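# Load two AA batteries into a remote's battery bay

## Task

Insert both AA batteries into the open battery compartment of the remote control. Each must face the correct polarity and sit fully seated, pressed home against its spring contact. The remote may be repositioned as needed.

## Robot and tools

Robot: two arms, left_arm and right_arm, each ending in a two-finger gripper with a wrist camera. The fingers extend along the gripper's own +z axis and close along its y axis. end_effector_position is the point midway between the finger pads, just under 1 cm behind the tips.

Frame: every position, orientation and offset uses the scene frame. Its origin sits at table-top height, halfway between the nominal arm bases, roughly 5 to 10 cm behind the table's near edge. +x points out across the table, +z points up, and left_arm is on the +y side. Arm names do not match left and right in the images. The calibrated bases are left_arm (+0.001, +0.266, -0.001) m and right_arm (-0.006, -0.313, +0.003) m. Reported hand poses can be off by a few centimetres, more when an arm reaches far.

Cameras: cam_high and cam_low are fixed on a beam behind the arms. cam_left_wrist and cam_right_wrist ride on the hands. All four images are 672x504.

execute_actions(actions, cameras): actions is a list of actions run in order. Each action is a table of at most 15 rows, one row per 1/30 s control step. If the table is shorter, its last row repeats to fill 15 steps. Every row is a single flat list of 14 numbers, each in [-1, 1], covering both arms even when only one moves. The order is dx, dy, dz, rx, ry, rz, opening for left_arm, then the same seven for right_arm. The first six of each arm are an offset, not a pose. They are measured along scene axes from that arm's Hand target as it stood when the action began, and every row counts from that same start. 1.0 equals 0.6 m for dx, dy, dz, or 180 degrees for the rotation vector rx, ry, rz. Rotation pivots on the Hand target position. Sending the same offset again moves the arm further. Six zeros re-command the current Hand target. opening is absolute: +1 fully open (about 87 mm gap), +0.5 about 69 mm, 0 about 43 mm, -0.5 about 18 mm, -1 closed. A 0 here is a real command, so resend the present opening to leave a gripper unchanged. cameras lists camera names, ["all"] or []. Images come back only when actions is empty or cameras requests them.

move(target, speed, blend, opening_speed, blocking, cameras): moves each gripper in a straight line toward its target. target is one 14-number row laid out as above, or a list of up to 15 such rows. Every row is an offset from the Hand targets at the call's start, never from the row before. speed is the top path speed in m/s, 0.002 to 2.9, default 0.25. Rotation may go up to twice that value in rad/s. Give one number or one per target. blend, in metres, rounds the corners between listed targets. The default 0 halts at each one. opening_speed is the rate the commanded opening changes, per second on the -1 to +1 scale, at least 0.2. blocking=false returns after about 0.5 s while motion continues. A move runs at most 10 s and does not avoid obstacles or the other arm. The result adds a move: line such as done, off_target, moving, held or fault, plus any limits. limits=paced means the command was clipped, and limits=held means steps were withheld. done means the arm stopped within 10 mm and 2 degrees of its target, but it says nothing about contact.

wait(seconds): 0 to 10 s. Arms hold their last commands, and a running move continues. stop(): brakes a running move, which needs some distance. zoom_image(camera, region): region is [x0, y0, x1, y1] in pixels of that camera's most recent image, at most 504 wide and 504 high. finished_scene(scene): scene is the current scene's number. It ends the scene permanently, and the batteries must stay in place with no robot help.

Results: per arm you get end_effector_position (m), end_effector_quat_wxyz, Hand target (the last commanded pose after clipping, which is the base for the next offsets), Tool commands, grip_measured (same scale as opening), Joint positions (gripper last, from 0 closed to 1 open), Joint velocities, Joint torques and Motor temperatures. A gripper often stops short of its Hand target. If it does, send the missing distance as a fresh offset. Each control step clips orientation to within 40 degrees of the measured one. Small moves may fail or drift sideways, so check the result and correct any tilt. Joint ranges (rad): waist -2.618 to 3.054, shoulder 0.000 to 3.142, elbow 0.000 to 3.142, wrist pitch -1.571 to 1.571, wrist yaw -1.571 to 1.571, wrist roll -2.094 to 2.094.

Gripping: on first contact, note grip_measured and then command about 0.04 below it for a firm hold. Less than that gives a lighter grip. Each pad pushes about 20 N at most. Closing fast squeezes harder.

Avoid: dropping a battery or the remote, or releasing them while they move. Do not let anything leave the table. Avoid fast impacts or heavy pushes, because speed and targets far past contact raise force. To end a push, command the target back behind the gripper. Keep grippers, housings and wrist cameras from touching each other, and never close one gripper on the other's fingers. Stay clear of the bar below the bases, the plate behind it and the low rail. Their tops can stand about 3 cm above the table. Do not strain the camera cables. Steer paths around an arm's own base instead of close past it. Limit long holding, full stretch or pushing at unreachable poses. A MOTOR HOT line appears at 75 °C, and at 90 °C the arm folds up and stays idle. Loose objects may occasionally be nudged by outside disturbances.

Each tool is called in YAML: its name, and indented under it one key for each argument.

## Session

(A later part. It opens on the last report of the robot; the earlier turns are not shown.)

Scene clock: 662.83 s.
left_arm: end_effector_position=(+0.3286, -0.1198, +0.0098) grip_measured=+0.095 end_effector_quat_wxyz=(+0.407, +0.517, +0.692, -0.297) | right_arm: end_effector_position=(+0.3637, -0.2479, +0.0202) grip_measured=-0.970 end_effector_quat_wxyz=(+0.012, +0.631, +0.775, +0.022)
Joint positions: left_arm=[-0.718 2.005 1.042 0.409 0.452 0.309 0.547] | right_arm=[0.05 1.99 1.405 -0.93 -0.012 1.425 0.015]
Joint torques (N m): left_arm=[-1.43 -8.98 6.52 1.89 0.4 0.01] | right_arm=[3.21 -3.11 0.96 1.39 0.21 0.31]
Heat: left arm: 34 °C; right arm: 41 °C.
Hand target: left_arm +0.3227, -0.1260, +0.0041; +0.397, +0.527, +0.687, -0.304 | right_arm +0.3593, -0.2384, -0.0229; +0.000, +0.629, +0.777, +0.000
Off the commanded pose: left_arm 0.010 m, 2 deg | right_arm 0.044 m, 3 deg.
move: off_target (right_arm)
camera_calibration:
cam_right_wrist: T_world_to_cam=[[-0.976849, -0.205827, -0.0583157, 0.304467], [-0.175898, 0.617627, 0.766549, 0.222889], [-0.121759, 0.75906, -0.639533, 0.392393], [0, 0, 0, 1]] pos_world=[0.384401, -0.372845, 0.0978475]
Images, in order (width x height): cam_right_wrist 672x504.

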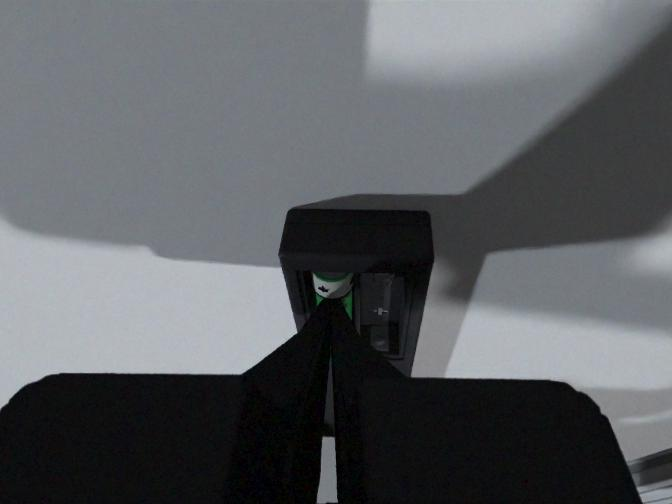

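move:
  target: [0,0,0,0,0,0,0.0,0.008,-0.015,0.19,0,0,0,-0.97]
  speed: 0.2
  cameras: ["cam_right_wrist","cam_left_wrist"]

Scene clock: 688.43 s.
left_arm: end_effector_position=(+0.3286, -0.1198, +0.0098) grip_measured=+0.095 end_effector_quat_wxyz=(+0.407, +0.517, +0.692, -0.297) | right_arm: end_effector_position=(+0.3600, -0.2442, +0.0803) grip_measured=-0.970 end_effector_quat_wxyz=(-0.012, +0.627, +0.779, -0.004)
Joint positions: left_arm=[-0.718 2.005 1.042 0.409 0.452 0.309 0.547] | right_arm=[0.063 1.993 1.655 -1.248 -0.008 1.427 0.015]
Joint torques (N m): left_arm=[-1.39 -8.99 6.52 1.89 0.4 0.01] | right_arm=[-0.03 -12.15 8.08 0.16 0.16 0.09]
Motor temperatures (°C): left_arm=[23 34 34 34 20 20 21] | right_arm=[23 35 29 22 19 22 23]
Heat: left arm: 34 °C; right arm: 35 °C.
Hand target: left_arm +0.3227, -0.1260, +0.0041; +0.397, +0.527, +0.687, -0.304 | right_arm +0.3640, -0.2473, +0.0912; +0.000, +0.629, +0.777, +0.000
Off the commanded pose: left_arm 0.010 m, 2 deg | right_arm 0.012 m, 2 deg.
move: off_target (right_arm)
camera_calibration:
cam_left_wrist: T_world_to_cam=[[-0.953172, -0.302382, -0.00531659, 0.276499], [-0.294465, 0.931936, -0.211625, 0.233753], [0.0689464, -0.20015, -0.977336, 0.107523], [0, 0, 0, 1]] pos_world=[0.32497, -0.112714, 0.156025]
cam_right_wrist: T_world_to_cam=[[-0.976171, -0.216627, 0.0127629, 0.296589], [-0.128089, 0.62268, 0.771922, 0.157479], [-0.175166, 0.751893, -0.63559, 0.444733], [0, 0, 0, 1]] pos_world=[0.387595, -0.368202, 0.157321]
Images, in order (width x height): cam_left_wrist 672x504, cam_right_wrist 672x504.

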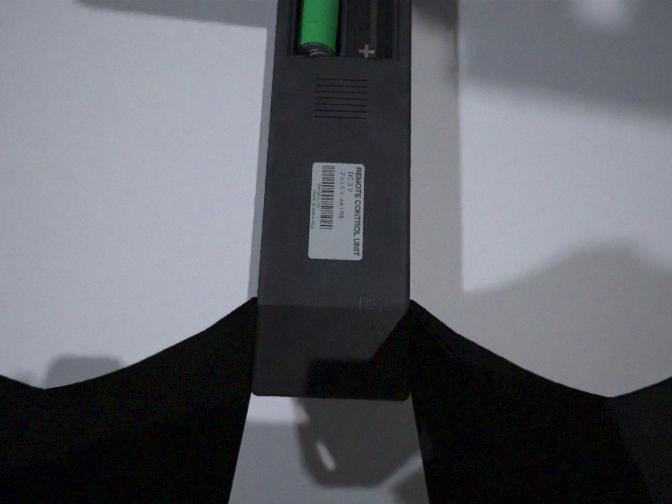

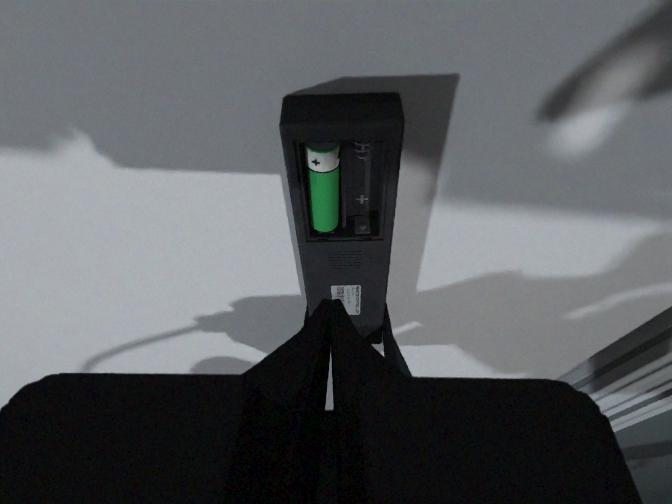

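zoom_image:
  camera: "cam_right_wrist"
  region: [270, 85, 420, 255]

zoom_image:
  camera: "cam_left_wrist"
  region: [260, 0, 420, 80]

Scaled by 2.965.

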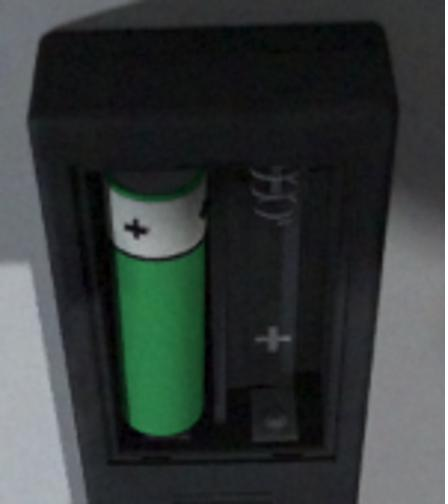

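Scaled by 3.150.

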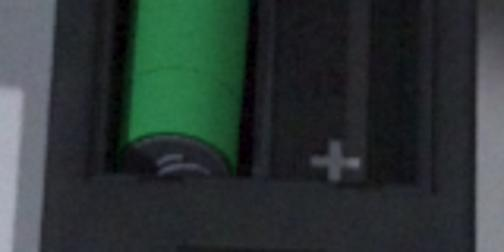

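move:
  target: [0,0,0,0,0,0,0.0,-0.1733,-0.1878,0.048,0,0,-0.0667,-0.1]
  speed: 0.25
  opening_speed: 0.7
  cameras: ["cam_right_wrist","cam_high"]

Scene clock: 714.10 s.
left_arm: end_effector_position=(+0.3286, -0.1198, +0.0098) grip_measured=+0.095 end_effector_quat_wxyz=(+0.407, +0.517, +0.692, -0.297) | right_arm: end_effector_position=(+0.2664, -0.3605, +0.1143) grip_measured=-0.100 end_effector_quat_wxyz=(-0.004, +0.709, +0.705, +0.001)
Joint positions: left_arm=[-0.718 2.005 1.042 0.409 0.452 0.309 0.547] | right_arm=[-0.328 1.62 1.325 -1.273 -0.005 1.258 0.45]
Joint torques (N m): left_arm=[-1.4 -9.01 6.5 1.9 0.4 0.02] | right_arm=[0.06 -9.89 5.18 0.22 0.11 0]
Heat: left arm: 34 °C; right arm: 37 °C.
Hand target: left_arm +0.3227, -0.1260, +0.0041; +0.397, +0.527, +0.687, -0.304 | right_arm +0.2601, -0.3601, +0.1200; +0.000, +0.707, +0.707, +0.000
Off the commanded pose: left_arm 0.010 m, 2 deg | right_arm 0.009 m, 1 deg.
move: done
camera_calibration:
cam_right_wrist: T_world_to_cam=[[-0.999986, 0.00295342, -0.00436, 0.266978], [-0.00144825, 0.641774, 0.766893, 0.165341], [0.00506309, 0.766888, -0.641761, 0.495505], [0, 0, 0, 1]] pos_world=[0.264705, -0.486897, 0.192361]
Images, in order (width x height): cam_high 672x504, cam_right_wrist 672x504.

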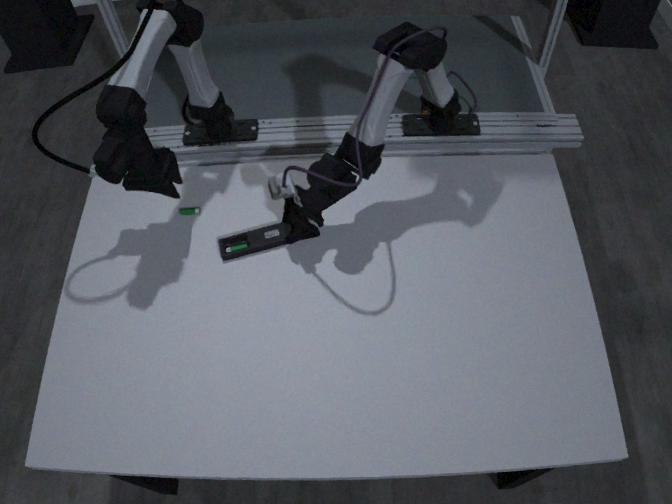

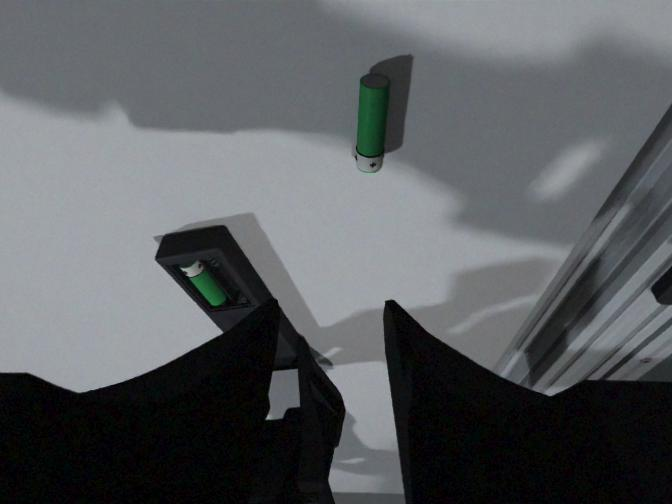

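move:
  target: [0,0,0,0,0,0,0.0,-0.0218,0.0085,-0.1167,0,0,0,-0.1]
  speed: 0.2
  cameras: ["cam_right_wrist"]

Scene clock: 727.83 s.
left_arm: end_effector_position=(+0.3286, -0.1198, +0.0098) grip_measured=+0.095 end_effector_quat_wxyz=(+0.407, +0.517, +0.692, -0.297) | right_arm: end_effector_position=(+0.2438, -0.3530, +0.0464) grip_measured=-0.100 end_effector_quat_wxyz=(-0.018, +0.709, +0.705, -0.006)
Joint positions: left_arm=[-0.718 2.005 1.042 0.409 0.452 0.309 0.547] | right_arm=[-0.328 1.613 1.039 -1.026 -0.005 1.257 0.45]
Joint torques (N m): left_arm=[-1.4 -8.99 6.5 1.9 0.39 0.02] | right_arm=[0.34 -9.2 4.83 0.51 0.11 0.02]
Heat: left arm: 34 °C; right arm: 38 °C.
Hand target: left_arm +0.3227, -0.1260, +0.0041; +0.397, +0.527, +0.687, -0.304 | right_arm +0.2470, -0.3550, +0.0500; +0.000, +0.707, +0.707, +0.000
Off the commanded pose: left_arm 0.010 m, 2 deg | right_arm 0.005 m, 2 deg.
move: done
camera_calibration:
cam_right_wrist: T_world_to_cam=[[-0.999677, 0.0024612, 0.0253073, 0.242465], [0.0211274, 0.63419, 0.772889, 0.204106], [-0.0141474, 0.773173, -0.634037, 0.452787], [0, 0, 0, 1]] pos_world=[0.24448, -0.480121, 0.123196]
Images, in order (width x height): cam_right_wrist 672x504.

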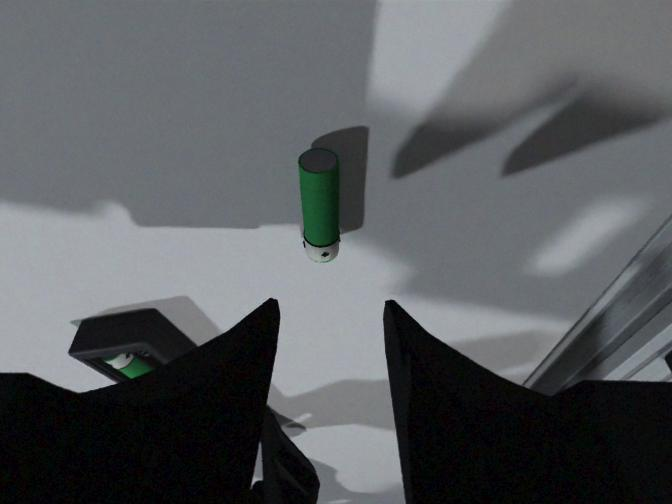

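move:
  target: [0,0,0,0,0,0,0.0,0.0117,0,-0.0467,0,0,0,-0.1]
  speed: 0.12
  cameras: ["cam_right_wrist"]

Scene clock: 746.20 s.
left_arm: end_effector_position=(+0.3286, -0.1198, +0.0098) grip_measured=+0.095 end_effector_quat_wxyz=(+0.407, +0.517, +0.692, -0.297) | right_arm: end_effector_position=(+0.2514, -0.3554, +0.0261) grip_measured=-0.100 end_effector_quat_wxyz=(-0.003, +0.709, +0.705, +0.001)
Joint positions: left_arm=[-0.718 2.005 1.042 0.409 0.452 0.309 0.547] | right_arm=[-0.328 1.642 0.986 -0.911 -0.005 1.257 0.45]
Joint torques (N m): left_arm=[-1.39 -8.98 6.49 1.89 0.4 0.01] | right_arm=[1.03 -5.86 5.04 0.62 0.11 0.1]
Heat: left arm: 35 °C; right arm: 36 °C.
Hand target: left_arm +0.3227, -0.1260, +0.0041; +0.397, +0.527, +0.687, -0.304 | right_arm +0.2539, -0.3549, +0.0219; +0.000, +0.707, +0.707, +0.000
Off the commanded pose: left_arm 0.010 m, 2 deg | right_arm 0.005 m, 1 deg.
move: done
camera_calibration:
cam_right_wrist: T_world_to_cam=[[-0.999983, 0.00212473, -0.0054951, 0.251394], [-0.00284866, 0.64206, 0.766649, 0.230273], [0.00515711, 0.766652, -0.642043, 0.434893], [0, 0, 0, 1]] pos_world=[0.249803, -0.481795, 0.104063]
Images, in order (width x height): cam_right_wrist 672x504.

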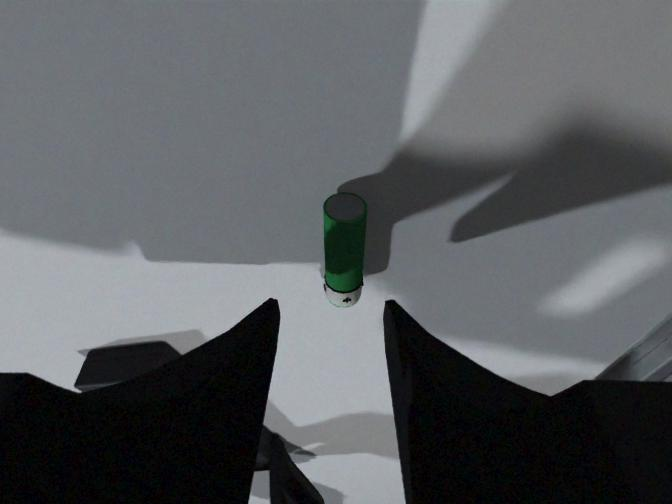

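move:
  target: [0,0,0,0,0,0,0.0,-0.0048,0.004,-0.0315,0,0,0,-0.1]
  speed: 0.1
  cameras: ["cam_right_wrist"]

Scene clock: 752.33 s.
left_arm: end_effector_position=(+0.3286, -0.1198, +0.0098) grip_measured=+0.095 end_effector_quat_wxyz=(+0.407, +0.517, +0.692, -0.297) | right_arm: end_effector_position=(+0.2489, -0.3529, +0.0075) grip_measured=-0.100 end_effector_quat_wxyz=(-0.003, +0.707, +0.708, +0.001)
Joint positions: left_arm=[-0.718 2.005 1.042 0.409 0.452 0.309 0.547] | right_arm=[-0.322 1.664 0.928 -0.83 -0.005 1.257 0.45]
Joint torques (N m): left_arm=[-1.4 -8.99 6.54 1.91 0.39 0.02] | right_arm=[0.92 -5.81 4.88 0.61 0.1 0.15]
Heat: left arm: 35 °C; right arm: 36 °C.
Hand target: left_arm +0.3227, -0.1260, +0.0041; +0.397, +0.527, +0.687, -0.304 | right_arm +0.2511, -0.3525, +0.0030; +0.000, +0.707, +0.707, +0.000
Off the commanded pose: left_arm 0.010 m, 2 deg | right_arm 0.005 m, 0 deg.
move: done
camera_calibration:
cam_right_wrist: T_world_to_cam=[[-0.999969, -0.00431207, -0.00660595, 0.2465], [-0.00783285, 0.642232, 0.766471, 0.244106], [0.000937476, 0.766499, -0.642245, 0.422015], [0, 0, 0, 1]] pos_world=[0.248008, -0.479183, 0.0855656]
Images, in order (width x height): cam_right_wrist 672x504.

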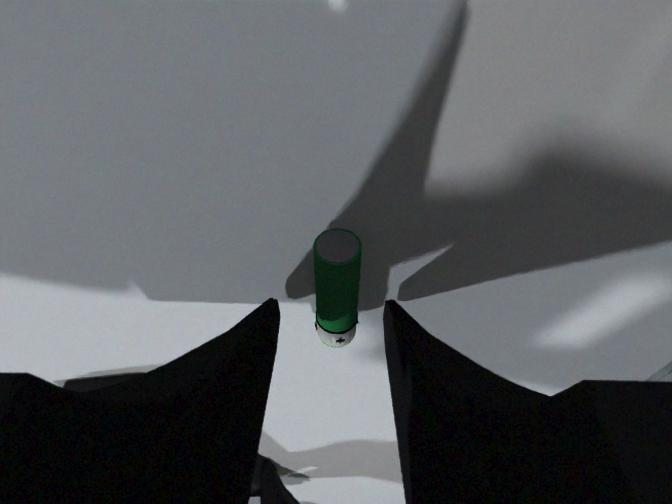

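move:
  target: [0,0,0,0,0,0,0.0,0,0,0,0,0,0,-0.66]
  opening_speed: 0.5
  cameras: ["cam_right_wrist"]

Scene clock: 761.30 s.
left_arm: end_effector_position=(+0.3286, -0.1198, +0.0098) grip_measured=+0.095 end_effector_quat_wxyz=(+0.407, +0.517, +0.692, -0.297) | right_arm: end_effector_position=(+0.2491, -0.3529, +0.0074) grip_measured=-0.591 end_effector_quat_wxyz=(-0.003, +0.707, +0.708, +0.001)
Joint positions: left_arm=[-0.718 2.005 1.042 0.409 0.452 0.309 0.547] | right_arm=[-0.322 1.664 0.928 -0.829 -0.005 1.257 0.204]
Joint torques (N m): left_arm=[-1.42 -8.98 6.52 1.9 0.4 0.02] | right_arm=[0.94 -5.78 4.83 0.62 0.11 0.15]
Heat: left arm: 35 °C; right arm: 35 °C.
Hand target: left_arm +0.3227, -0.1260, +0.0041; +0.397, +0.527, +0.687, -0.304 | right_arm +0.2511, -0.3525, +0.0030; +0.000, +0.707, +0.707, +0.000
Off the commanded pose: left_arm 0.010 m, 2 deg | right_arm 0.005 m, 0 deg.
move: done
camera_calibration:
cam_right_wrist: T_world_to_cam=[[-0.999964, -0.00439424, -0.00732157, 0.246618], [-0.00843387, 0.642392, 0.76633, 0.244407], [0.00133589, 0.766363, -0.642406, 0.421942], [0, 0, 0, 1]] pos_world=[0.248107, -0.479282, 0.0855671]
Images, in order (width x height): cam_right_wrist 672x504.

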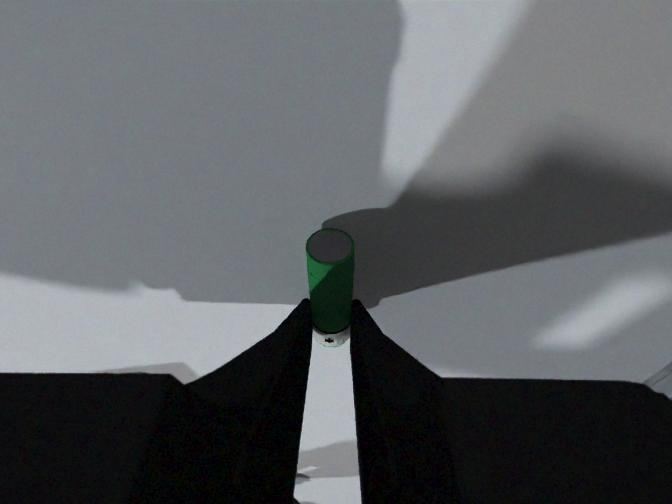

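move:
  target:
    - [0,0,0,0,0,0,0.0,0,0,0.15,0,0,0,-0.66]
    - [0,0,0,0,0,0,0.0,0.1615,0.2292,0.1617,0.0829,0.0095,0.0717,-0.66]
  speed: 0.2
  blend: 0.03
  cameras: ["cam_right_wrist","cam_left_wrist"]

Scene clock: 778.43 s.
left_arm: end_effector_position=(+0.3286, -0.1198, +0.0098) grip_measured=+0.095 end_effector_quat_wxyz=(+0.407, +0.517, +0.692, -0.297) | right_arm: end_effector_position=(+0.3444, -0.2177, +0.0962) grip_measured=-0.591 end_effector_quat_wxyz=(-0.095, +0.612, +0.781, +0.077)
Joint positions: left_arm=[-0.718 2.005 1.042 0.409 0.452 0.309 0.547] | right_arm=[0.032 1.959 1.611 -1.26 -0.239 1.366 0.204]
Joint torques (N m): left_arm=[-1.42 -8.99 6.5 1.9 0.39 0.02] | right_arm=[0.29 -9.18 8.32 0.11 -0.2 0.2]
Heat: left arm: 35 °C; right arm: 34 °C.
Hand target: left_arm +0.3227, -0.1260, +0.0041; +0.397, +0.527, +0.687, -0.304 | right_arm +0.3481, -0.2150, +0.1001; -0.102, +0.617, +0.776, +0.081
Off the commanded pose: left_arm 0.010 m, 2 deg | right_arm 0.006 m, 1 deg.
move: done
camera_calibration:
cam_left_wrist: T_world_to_cam=[[-0.953172, -0.302382, -0.00531659, 0.276499], [-0.294465, 0.931936, -0.211625, 0.233753], [0.0689464, -0.20015, -0.977336, 0.107523], [0, 0, 0, 1]] pos_world=[0.32497, -0.112714, 0.156025]
cam_right_wrist: T_world_to_cam=[[-0.970889, -0.23918, -0.0129137, 0.282598], [-0.116862, 0.425932, 0.897176, 0.067917], [-0.209086, 0.872568, -0.441484, 0.451387], [0, 0, 0, 1]] pos_world=[0.376687, -0.355202, 0.141996]
Images, in order (width x height): cam_left_wrist 672x504, cam_right_wrist 672x504.

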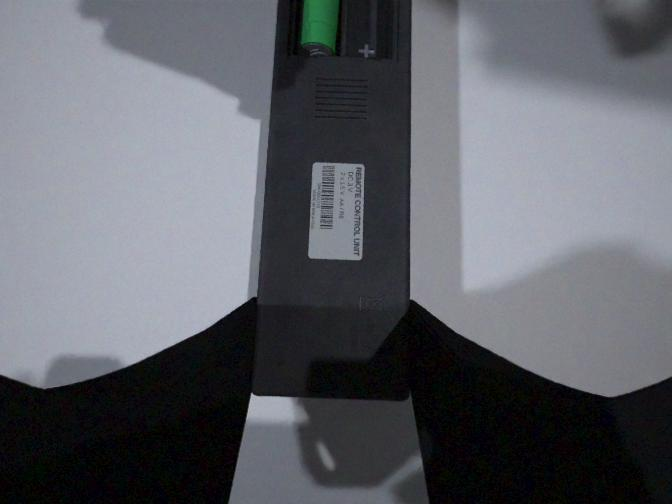

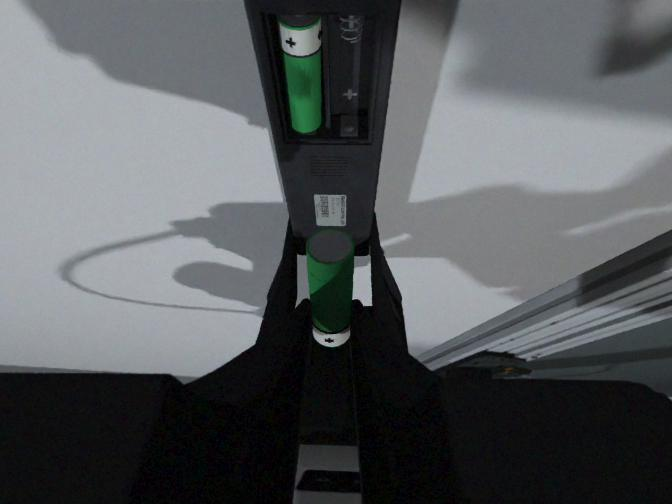

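move:
  target: [0,0,0,0,0,0,0.0,-0.0077,-0.0033,-0.0752,0,0,0,-0.66]
  speed: 0.15
  cameras: ["cam_right_wrist"]

Scene clock: 792.80 s.
left_arm: end_effector_position=(+0.3286, -0.1198, +0.0098) grip_measured=+0.095 end_effector_quat_wxyz=(+0.407, +0.517, +0.692, -0.297) | right_arm: end_effector_position=(+0.3402, -0.2176, +0.0582) grip_measured=-0.591 end_effector_quat_wxyz=(-0.099, +0.613, +0.781, +0.075)
Joint positions: left_arm=[-0.718 2.005 1.042 0.409 0.452 0.309 0.547] | right_arm=[0.032 1.979 1.484 -1.122 -0.239 1.366 0.204]
Joint torques (N m): left_arm=[-1.4 -8.98 6.52 1.9 0.41 0.01] | right_arm=[-0.24 -9.5 5.34 0.47 -0.19 0.14]
Heat: left arm: 35 °C; right arm: 34 °C.
Hand target: left_arm +0.3227, -0.1260, +0.0041; +0.397, +0.527, +0.687, -0.304 | right_arm +0.3433, -0.2169, +0.0550; -0.102, +0.618, +0.776, +0.081
Off the commanded pose: left_arm 0.010 m, 2 deg | right_arm 0.005 m, 1 deg.
move: done
camera_calibration:
cam_right_wrist: T_world_to_cam=[[-0.971064, -0.238773, -0.00474704, 0.277794], [-0.109048, 0.425628, 0.898304, 0.0987154], [-0.212471, 0.872828, -0.43935, 0.434814], [0, 0, 0, 1]] pos_world=[0.372905, -0.355204, 0.103678]
Images, in order (width x height): cam_right_wrist 672x504.

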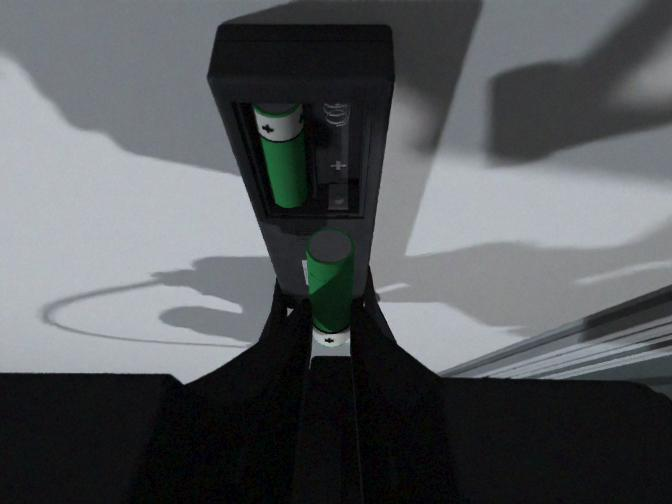

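move:
  target: [0,0,0,0,0,0,0.0,0,0,-0.055,0,0,0,-0.66]
  speed: 0.1
  cameras: ["cam_right_wrist","cam_left_wrist"]

Scene clock: 803.93 s.
left_arm: end_effector_position=(+0.3284, -0.1199, +0.0099) grip_measured=+0.095 end_effector_quat_wxyz=(+0.406, +0.518, +0.692, -0.297) | right_arm: end_effector_position=(+0.3416, -0.2169, +0.0270) grip_measured=-0.591 end_effector_quat_wxyz=(-0.098, +0.612, +0.781, +0.077)
Joint positions: left_arm=[-0.718 2.005 1.042 0.409 0.454 0.309 0.547] | right_arm=[0.032 2.017 1.409 -1.004 -0.242 1.366 0.204]
Joint torques (N m): left_arm=[-1.43 -8.95 6.52 1.9 0.38 0.01] | right_arm=[-0.25 -9.36 5 0.43 -0.16 0.15]
Heat: left arm: 35 °C; right arm: 35 °C.
Hand target: left_arm +0.3227, -0.1260, +0.0041; +0.397, +0.527, +0.687, -0.304 | right_arm +0.3434, -0.2169, +0.0220; -0.102, +0.618, +0.776, +0.081
Off the commanded pose: left_arm 0.010 m, 2 deg | right_arm 0.005 m, 1 deg.
move: done
camera_calibration:
cam_left_wrist: T_world_to_cam=[[-0.953561, -0.301165, -0.00458204, 0.27646], [-0.293392, 0.932179, -0.212047, 0.233439], [0.0681322, -0.200855, -0.977249, 0.107707], [0, 0, 0, 1]] pos_world=[0.324772, -0.112713, 0.156023]
cam_right_wrist: T_world_to_cam=[[-0.971059, -0.238624, -0.0101282, 0.279162], [-0.113266, 0.422763, 0.899134, 0.127406], [-0.210273, 0.87426, -0.437556, 0.420314], [0, 0, 0, 1]] pos_world=[0.373895, -0.354711, 0.0721832]
Images, in order (width x height): cam_left_wrist 672x504, cam_right_wrist 672x504.

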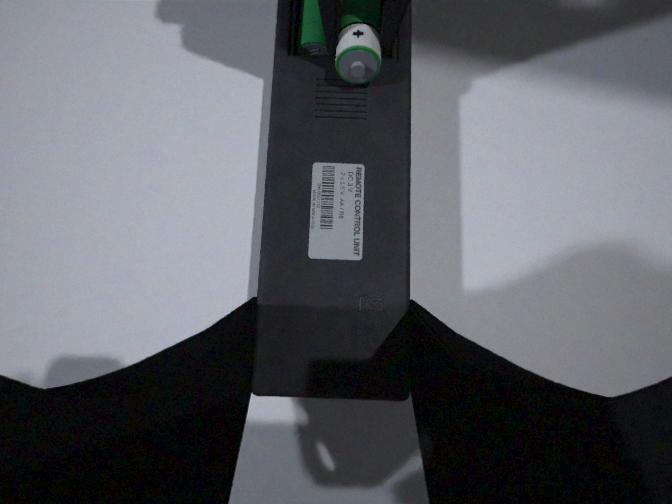

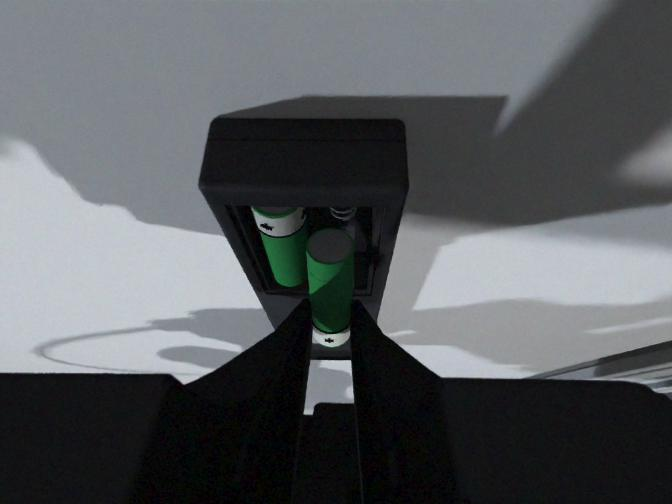

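zoom_image:
  camera: "cam_right_wrist"
  region: [190, 190, 430, 370]

zoom_image:
  camera: "cam_left_wrist"
  region: [260, 0, 420, 120]

Scaled by 2.100.

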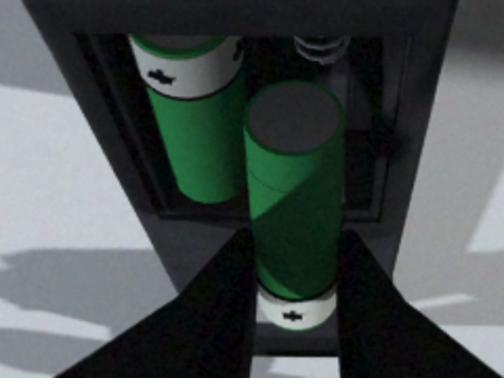

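Scaled by 3.150.

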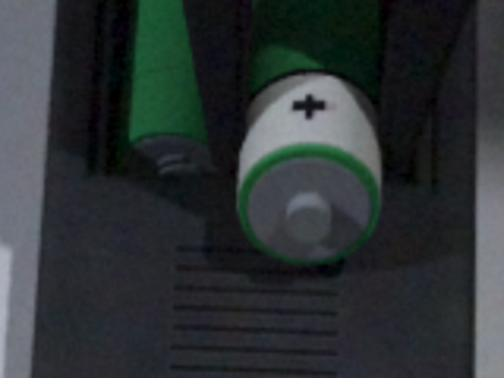

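move:
  target: [0,0,0,0,0,0,0.0,0.0028,-0.025,0,0,0,0,-0.66]
  speed: 0.06
  cameras: ["cam_right_wrist","cam_left_wrist"]

Scene clock: 824.07 s.
left_arm: end_effector_position=(+0.3284, -0.1202, +0.0097) grip_measured=+0.095 end_effector_quat_wxyz=(+0.407, +0.518, +0.691, -0.297) | right_arm: end_effector_position=(+0.3437, -0.2302, +0.0256) grip_measured=-0.591 end_effector_quat_wxyz=(-0.099, +0.618, +0.776, +0.081)
Joint positions: left_arm=[-0.719 2.006 1.042 0.411 0.454 0.309 0.547] | right_arm=[-0.008 2.022 1.409 -1.004 -0.248 1.34 0.204]
Joint torques (N m): left_arm=[-1.37 -9.03 6.54 1.88 0.38 0.02] | right_arm=[-0.35 -9.17 6 0.31 -0.09 -0.02]
Heat: left arm: 35 °C; right arm: 35 °C.
Hand target: left_arm +0.3228, -0.1259, +0.0040; +0.397, +0.527, +0.687, -0.304 | right_arm +0.3451, -0.2320, +0.0220; -0.102, +0.617, +0.776, +0.081
Off the commanded pose: left_arm 0.010 m, 2 deg | right_arm 0.004 m, 0 deg.
move: done
camera_calibration:
cam_left_wrist: T_world_to_cam=[[-0.95368, -0.300783, -0.00499648, 0.27645], [-0.292893, 0.932195, -0.212664, 0.233488], [0.0686233, -0.201349, -0.977113, 0.107242], [0, 0, 0, 1]] pos_world=[0.324672, -0.112912, 0.155823]
cam_right_wrist: T_world_to_cam=[[-0.974571, -0.223712, -0.0128255, 0.282862], [-0.107908, 0.418383, 0.901838, 0.131619], [-0.196386, 0.880289, -0.431884, 0.428234], [0, 0, 0, 1]] pos_world=[0.37397, -0.368758, 0.069876]
Images, in order (width x height): cam_left_wrist 672x504, cam_right_wrist 672x504.

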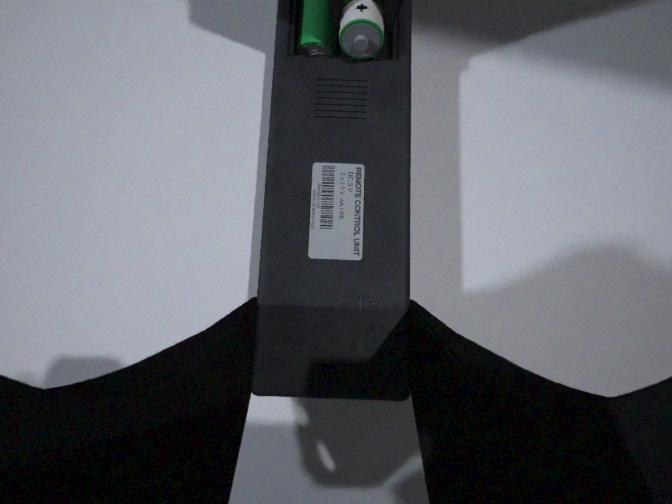

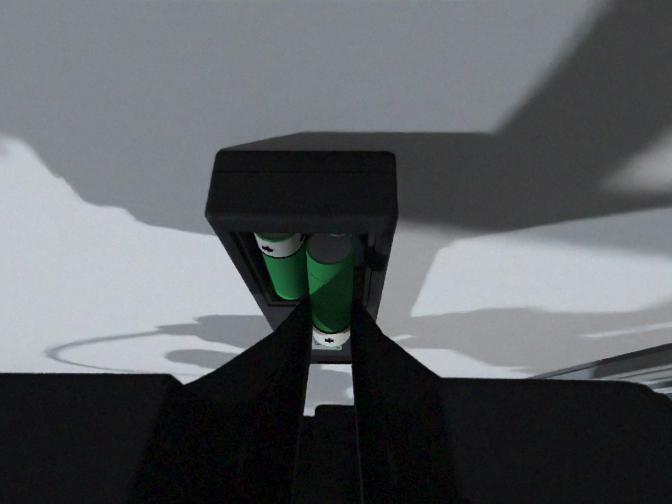

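zoom_image:
  camera: "cam_right_wrist"
  region: [200, 200, 420, 370]

zoom_image:
  camera: "cam_left_wrist"
  region: [260, 0, 420, 120]

Scaled by 2.291.

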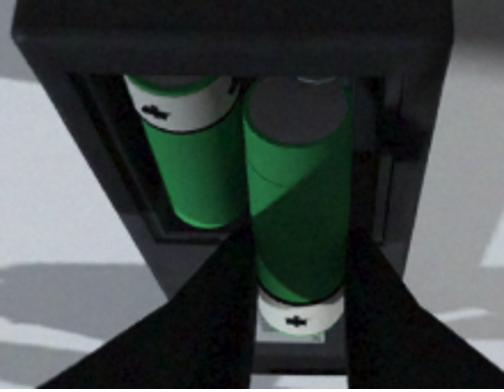

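Scaled by 3.150.

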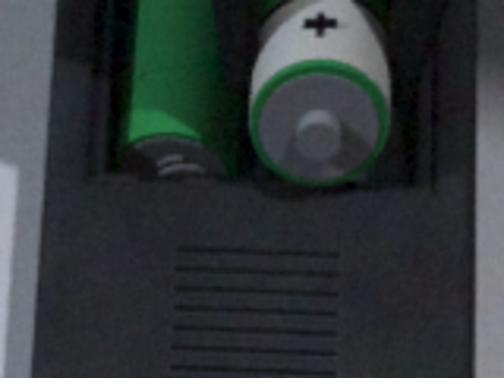

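move:
  target: [-0.004,0.0162,0,0,0,0,0.0,0.0045,-0.0247,0,0,0,0,-0.66]
  speed: 0.05
  cameras: ["cam_right_wrist","cam_left_wrist"]

zoom_image:
  camera: "cam_right_wrist"
  region: [200, 200, 420, 370]

zoom_image:
  camera: "cam_left_wrist"
  region: [260, 0, 420, 120]

Scene clock: 844.60 s.
left_arm: end_effector_position=(+0.3277, -0.1205, +0.0098) grip_measured=+0.095 end_effector_quat_wxyz=(+0.409, +0.519, +0.689, -0.299) | right_arm: end_effector_position=(+0.3401, -0.2354, +0.0261) grip_measured=-0.591 end_effector_quat_wxyz=(-0.115, +0.613, +0.776, +0.090)
Joint positions: left_arm=[-0.719 2.006 1.037 0.422 0.458 0.311 0.547] | right_arm=[-0.036 2.03 1.409 -1.02 -0.279 1.3 0.204]
Joint torques (N m): left_arm=[0.08 -11.15 3.77 1.88 0.47 0.08] | right_arm=[-1.44 -8.8 7.68 0.24 0.2 0]
Heat: left arm: 35 °C; right arm: 35 °C.
Hand target: left_arm +0.3204, -0.1162, +0.0041; +0.397, +0.527, +0.687, -0.304 | right_arm +0.3478, -0.2467, +0.0220; -0.102, +0.617, +0.776, +0.081
Off the commanded pose: left_arm 0.010 m, 2 deg | right_arm 0.014 m, 2 deg.
move: off_target (right_arm)
camera_calibration:
cam_left_wrist: T_world_to_cam=[[-0.954998, -0.296532, -0.00683975, 0.276746], [-0.287949, 0.932394, -0.218464, 0.232041], [0.0711591, -0.206664, -0.975821, 0.105891], [0, 0, 0, 1]] pos_world=[0.323573, -0.112405, 0.155916]
cam_right_wrist: T_world_to_cam=[[-0.972803, -0.231504, -0.00774474, 0.275559], [-0.0993704, 0.386895, 0.916754, 0.122233], [-0.209236, 0.892591, -0.399377, 0.438738], [0, 0, 0, 1]] pos_world=[0.372011, -0.375112, 0.0652986]
Images, in order (width x height): cam_left_wrist 672x504, cam_right_wrist 672x504.

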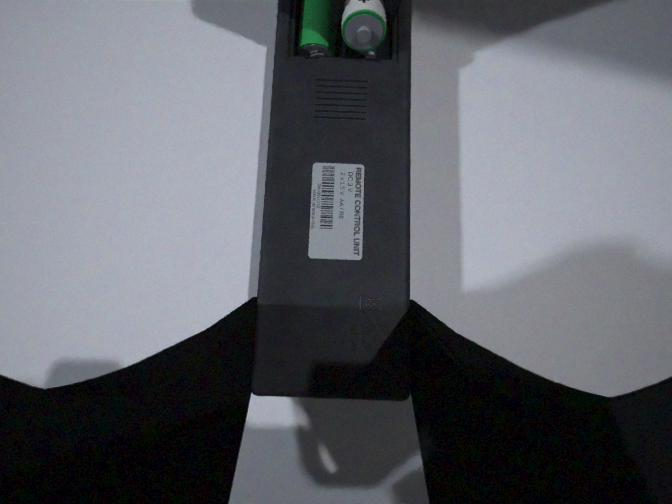

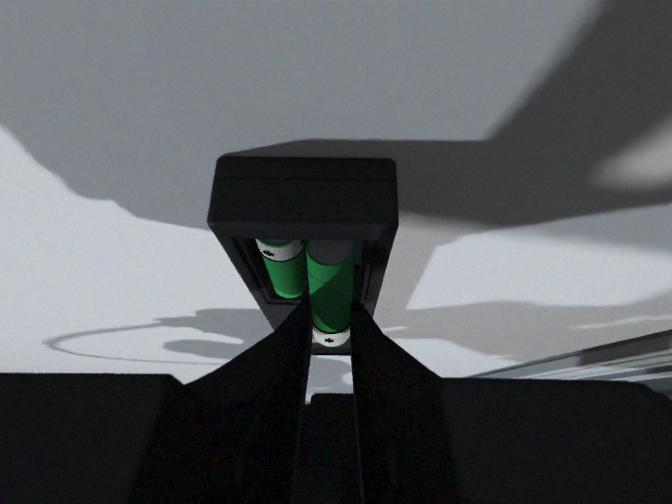

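Scaled by 2.291.

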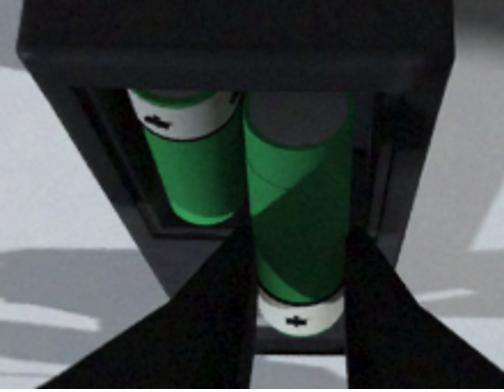

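Scaled by 3.150.

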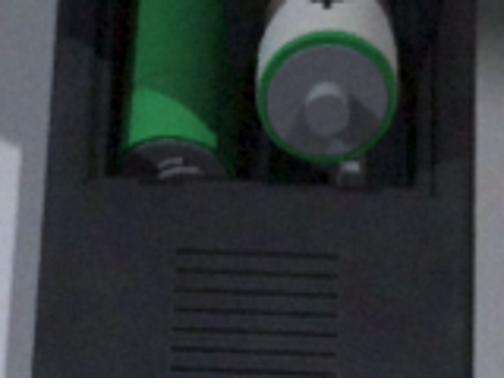

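move:
  target: [0,0,0,0,0,0,0.0,0,0,-0.02,-0.0271,-0.0063,0,-0.66]
  speed: 0.05
  cameras: ["cam_right_wrist","cam_left_wrist"]

zoom_image:
  camera: "cam_right_wrist"
  region: [200, 200, 420, 370]

zoom_image:
  camera: "cam_left_wrist"
  region: [260, 0, 420, 120]

Scene clock: 854.30 s.
left_arm: end_effector_position=(+0.3276, -0.1205, +0.0098) grip_measured=+0.095 end_effector_quat_wxyz=(+0.409, +0.519, +0.689, -0.299) | right_arm: end_effector_position=(+0.3390, -0.2349, +0.0225) grip_measured=-0.591 end_effector_quat_wxyz=(-0.104, +0.614, +0.779, +0.072)
Joint positions: left_arm=[-0.719 2.006 1.037 0.422 0.459 0.311 0.547] | right_arm=[-0.017 2.03 1.408 -1.018 -0.239 1.317 0.204]
Joint torques (N m): left_arm=[0.1 -11.18 3.77 1.88 0.48 0.08] | right_arm=[0.16 -9.96 4.45 0.84 0.61 0.21]
Heat: left arm: 35 °C; right arm: 36 °C.
Hand target: left_arm +0.3203, -0.1162, +0.0041; +0.397, +0.527, +0.687, -0.304 | right_arm +0.3478, -0.2468, +0.0100; -0.068, +0.620, +0.779, +0.054
Off the commanded pose: left_arm 0.010 m, 2 deg | right_arm 0.019 m, 5 deg.
move: off_target (right_arm)
camera_calibration:
cam_left_wrist: T_world_to_cam=[[-0.955106, -0.296189, -0.00665943, 0.276697], [-0.287642, 0.93246, -0.218588, 0.231939], [0.0709529, -0.206859, -0.975795, 0.105938], [0, 0, 0, 1]] pos_world=[0.323474, -0.112405, 0.155916]
cam_right_wrist: T_world_to_cam=[[-0.971411, -0.237327, 0.00608198, 0.272456], [-0.0978302, 0.423512, 0.900592, 0.133628], [-0.21631, 0.87425, -0.434622, 0.435437], [0, 0, 0, 1]] pos_world=[0.371929, -0.372613, 0.0672493]
Images, in order (width x height): cam_left_wrist 672x504, cam_right_wrist 672x504.

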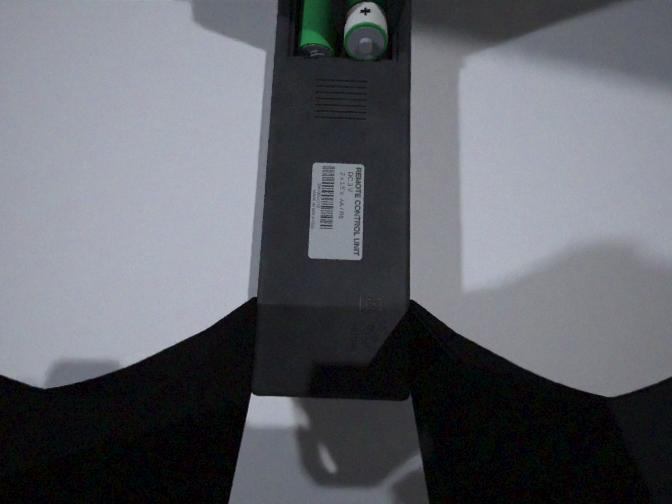

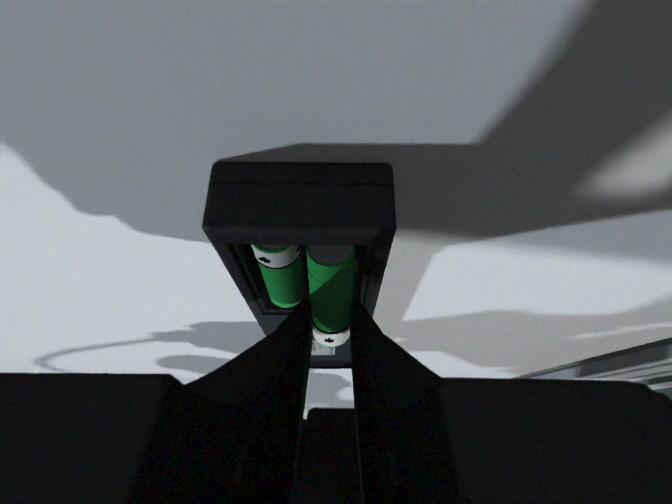

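Scaled by 2.291.

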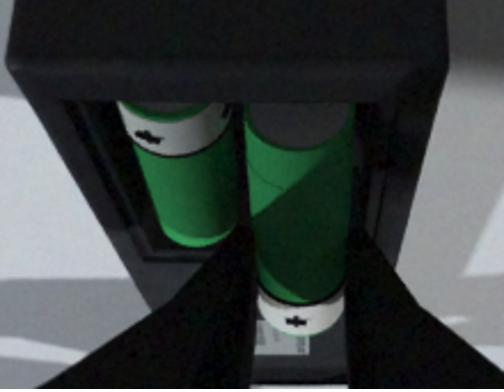

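Scaled by 3.150.

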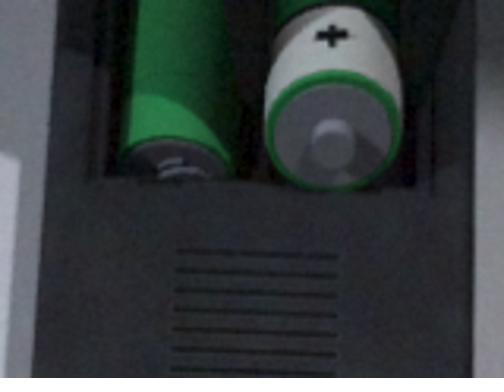

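move:
  target: [-0.004,0.0162,0,0,0,0,0.0,0.004,-0.0226,0.012,0,0,0,-0.66]
  speed: 0.05
  cameras: ["cam_right_wrist","cam_left_wrist"]

zoom_image:
  camera: "cam_right_wrist"
  region: [200, 200, 420, 370]

zoom_image:
  camera: "cam_left_wrist"
  region: [260, 0, 420, 120]

Scene clock: 863.00 s.
left_arm: end_effector_position=(+0.3265, -0.1195, +0.0093) grip_measured=+0.095 end_effector_quat_wxyz=(+0.418, +0.519, +0.681, -0.303) | right_arm: end_effector_position=(+0.3381, -0.2372, +0.0226) grip_measured=-0.591 end_effector_quat_wxyz=(-0.105, +0.612, +0.780, +0.072)
Joint positions: left_arm=[-0.716 2.006 1.008 0.474 0.468 0.313 0.547] | right_arm=[-0.023 2.03 1.408 -1.022 -0.239 1.307 0.204]
Joint torques (N m): left_arm=[1.21 -13.08 2.91 1.46 0.51 0.14] | right_arm=[-2.59 -10.1 6.99 0.47 0.64 -0.04]
Heat: left arm: 36 °C; right arm: 37 °C.
Hand target: left_arm +0.3178, -0.1065, +0.0040; +0.397, +0.527, +0.687, -0.304 | right_arm +0.3502, -0.2603, +0.0172; -0.068, +0.620, +0.779, +0.054
Off the commanded pose: left_arm 0.016 m, 3 deg | right_arm 0.027 m, 5 deg.
move: off_target (left_arm, right_arm)
camera_calibration:
cam_left_wrist: T_world_to_cam=[[-0.956634, -0.290857, -0.0159496, 0.277169], [-0.278639, 0.929664, -0.24101, 0.22755], [0.0849273, -0.226114, -0.970392, 0.0988554], [0, 0, 0, 1]] pos_world=[0.320157, -0.108576, 0.155191]
cam_right_wrist: T_world_to_cam=[[-0.970632, -0.240444, 0.00770106, 0.269964], [-0.0975322, 0.42258, 0.901062, 0.134074], [-0.21991, 0.873849, -0.433621, 0.438476], [0, 0, 0, 1]] pos_world=[0.371537, -0.374907, 0.0672444]
Images, in order (width x height): cam_left_wrist 672x504, cam_right_wrist 672x504.

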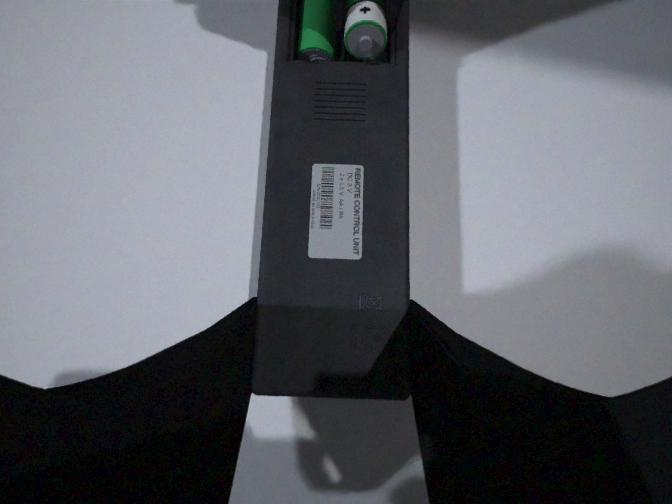

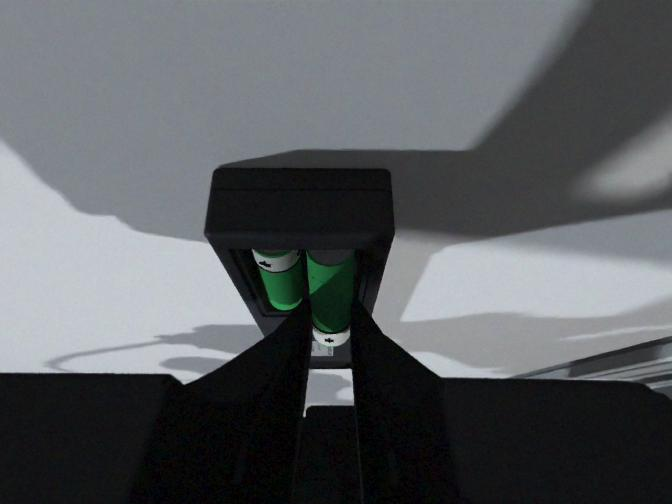

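Scaled by 2.291.

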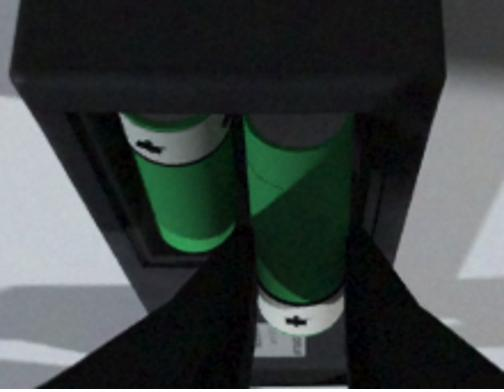

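Scaled by 3.150.

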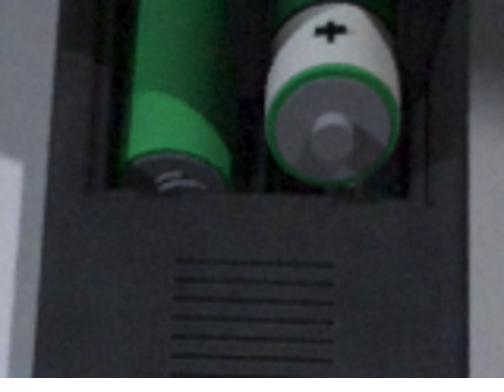

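move:
  target: [-0.003,0.012,0,0,0,0,0.0,0.0024,-0.0097,-0.022,0,0,0,-0.66]
  speed: 0.05
  cameras: ["cam_right_wrist","cam_left_wrist"]

zoom_image:
  camera: "cam_right_wrist"
  region: [200, 200, 420, 370]

zoom_image:
  camera: "cam_left_wrist"
  region: [260, 0, 420, 120]

Scene clock: 871.73 s.
left_arm: end_effector_position=(+0.3247, -0.1151, +0.0095) grip_measured=+0.095 end_effector_quat_wxyz=(+0.421, +0.519, +0.679, -0.304) | right_arm: end_effector_position=(+0.3371, -0.2351, +0.0231) grip_measured=-0.591 end_effector_quat_wxyz=(-0.116, +0.608, +0.781, +0.082)
Joint positions: left_arm=[-0.71 1.994 0.984 0.492 0.475 0.316 0.547] | right_arm=[-0.03 2.036 1.408 -1.025 -0.267 1.292 0.204]
Joint torques (N m): left_arm=[1.74 -13.38 2.67 1.36 0.53 0.18] | right_arm=[-3.43 -8.44 5.56 0.86 0.89 -0.01]
Heat: left arm: 37 °C; right arm: 38 °C.
Hand target: left_arm +0.3162, -0.0993, +0.0041; +0.397, +0.527, +0.687, -0.304 | right_arm +0.3516, -0.2661, +0.0040; -0.068, +0.620, +0.780, +0.054
Off the commanded pose: left_arm 0.019 m, 3 deg | right_arm 0.039 m, 6 deg.
move: off_target (left_arm, right_arm)
camera_calibration:
cam_left_wrist: T_world_to_cam=[[-0.956785, -0.290206, -0.0185034, 0.276962], [-0.276905, 0.928667, -0.246784, 0.222424], [0.0888016, -0.230995, -0.968894, 0.0983277], [0, 0, 0, 1]] pos_world=[0.317852, -0.103468, 0.155284]
cam_right_wrist: T_world_to_cam=[[-0.969104, -0.246612, 0.00443002, 0.267693], [-0.096499, 0.395615, 0.913333, 0.125776], [-0.226992, 0.884687, -0.40719, 0.440962], [0, 0, 0, 1]] pos_world=[0.371654, -0.373856, 0.0634943]
Images, in order (width x height): cam_left_wrist 672x504, cam_right_wrist 672x504.

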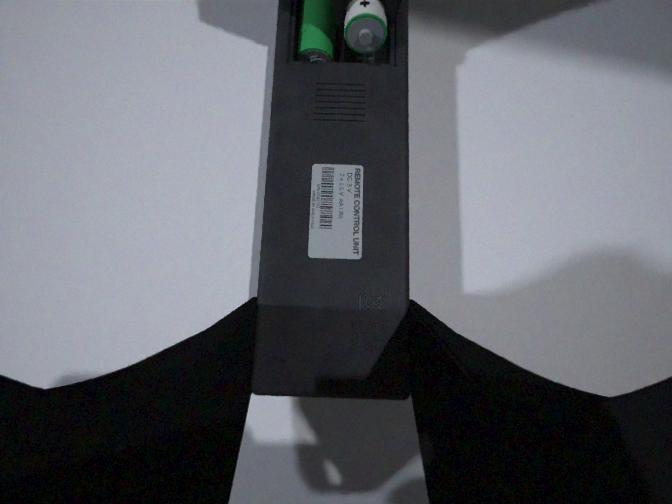

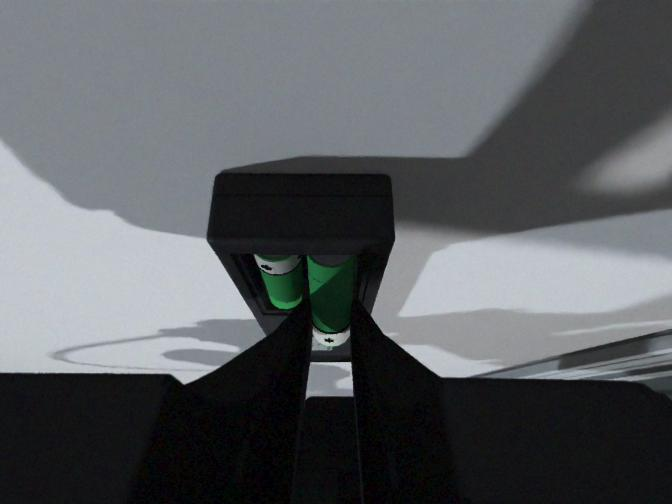

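Scaled by 2.291.

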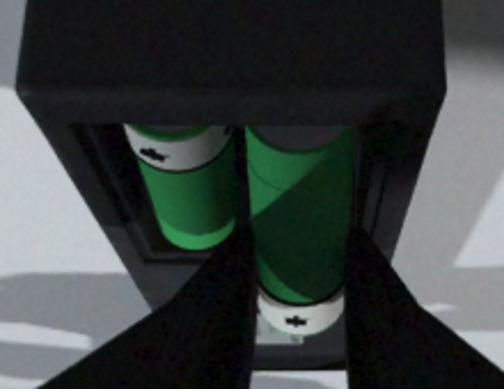

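Scaled by 3.150.

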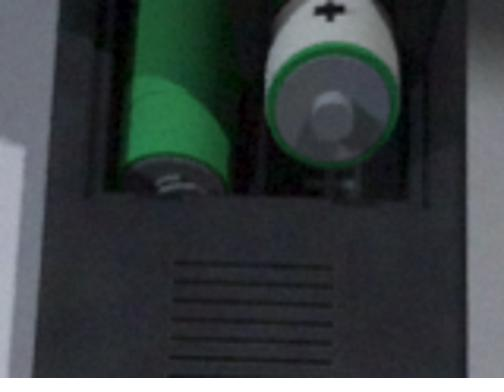

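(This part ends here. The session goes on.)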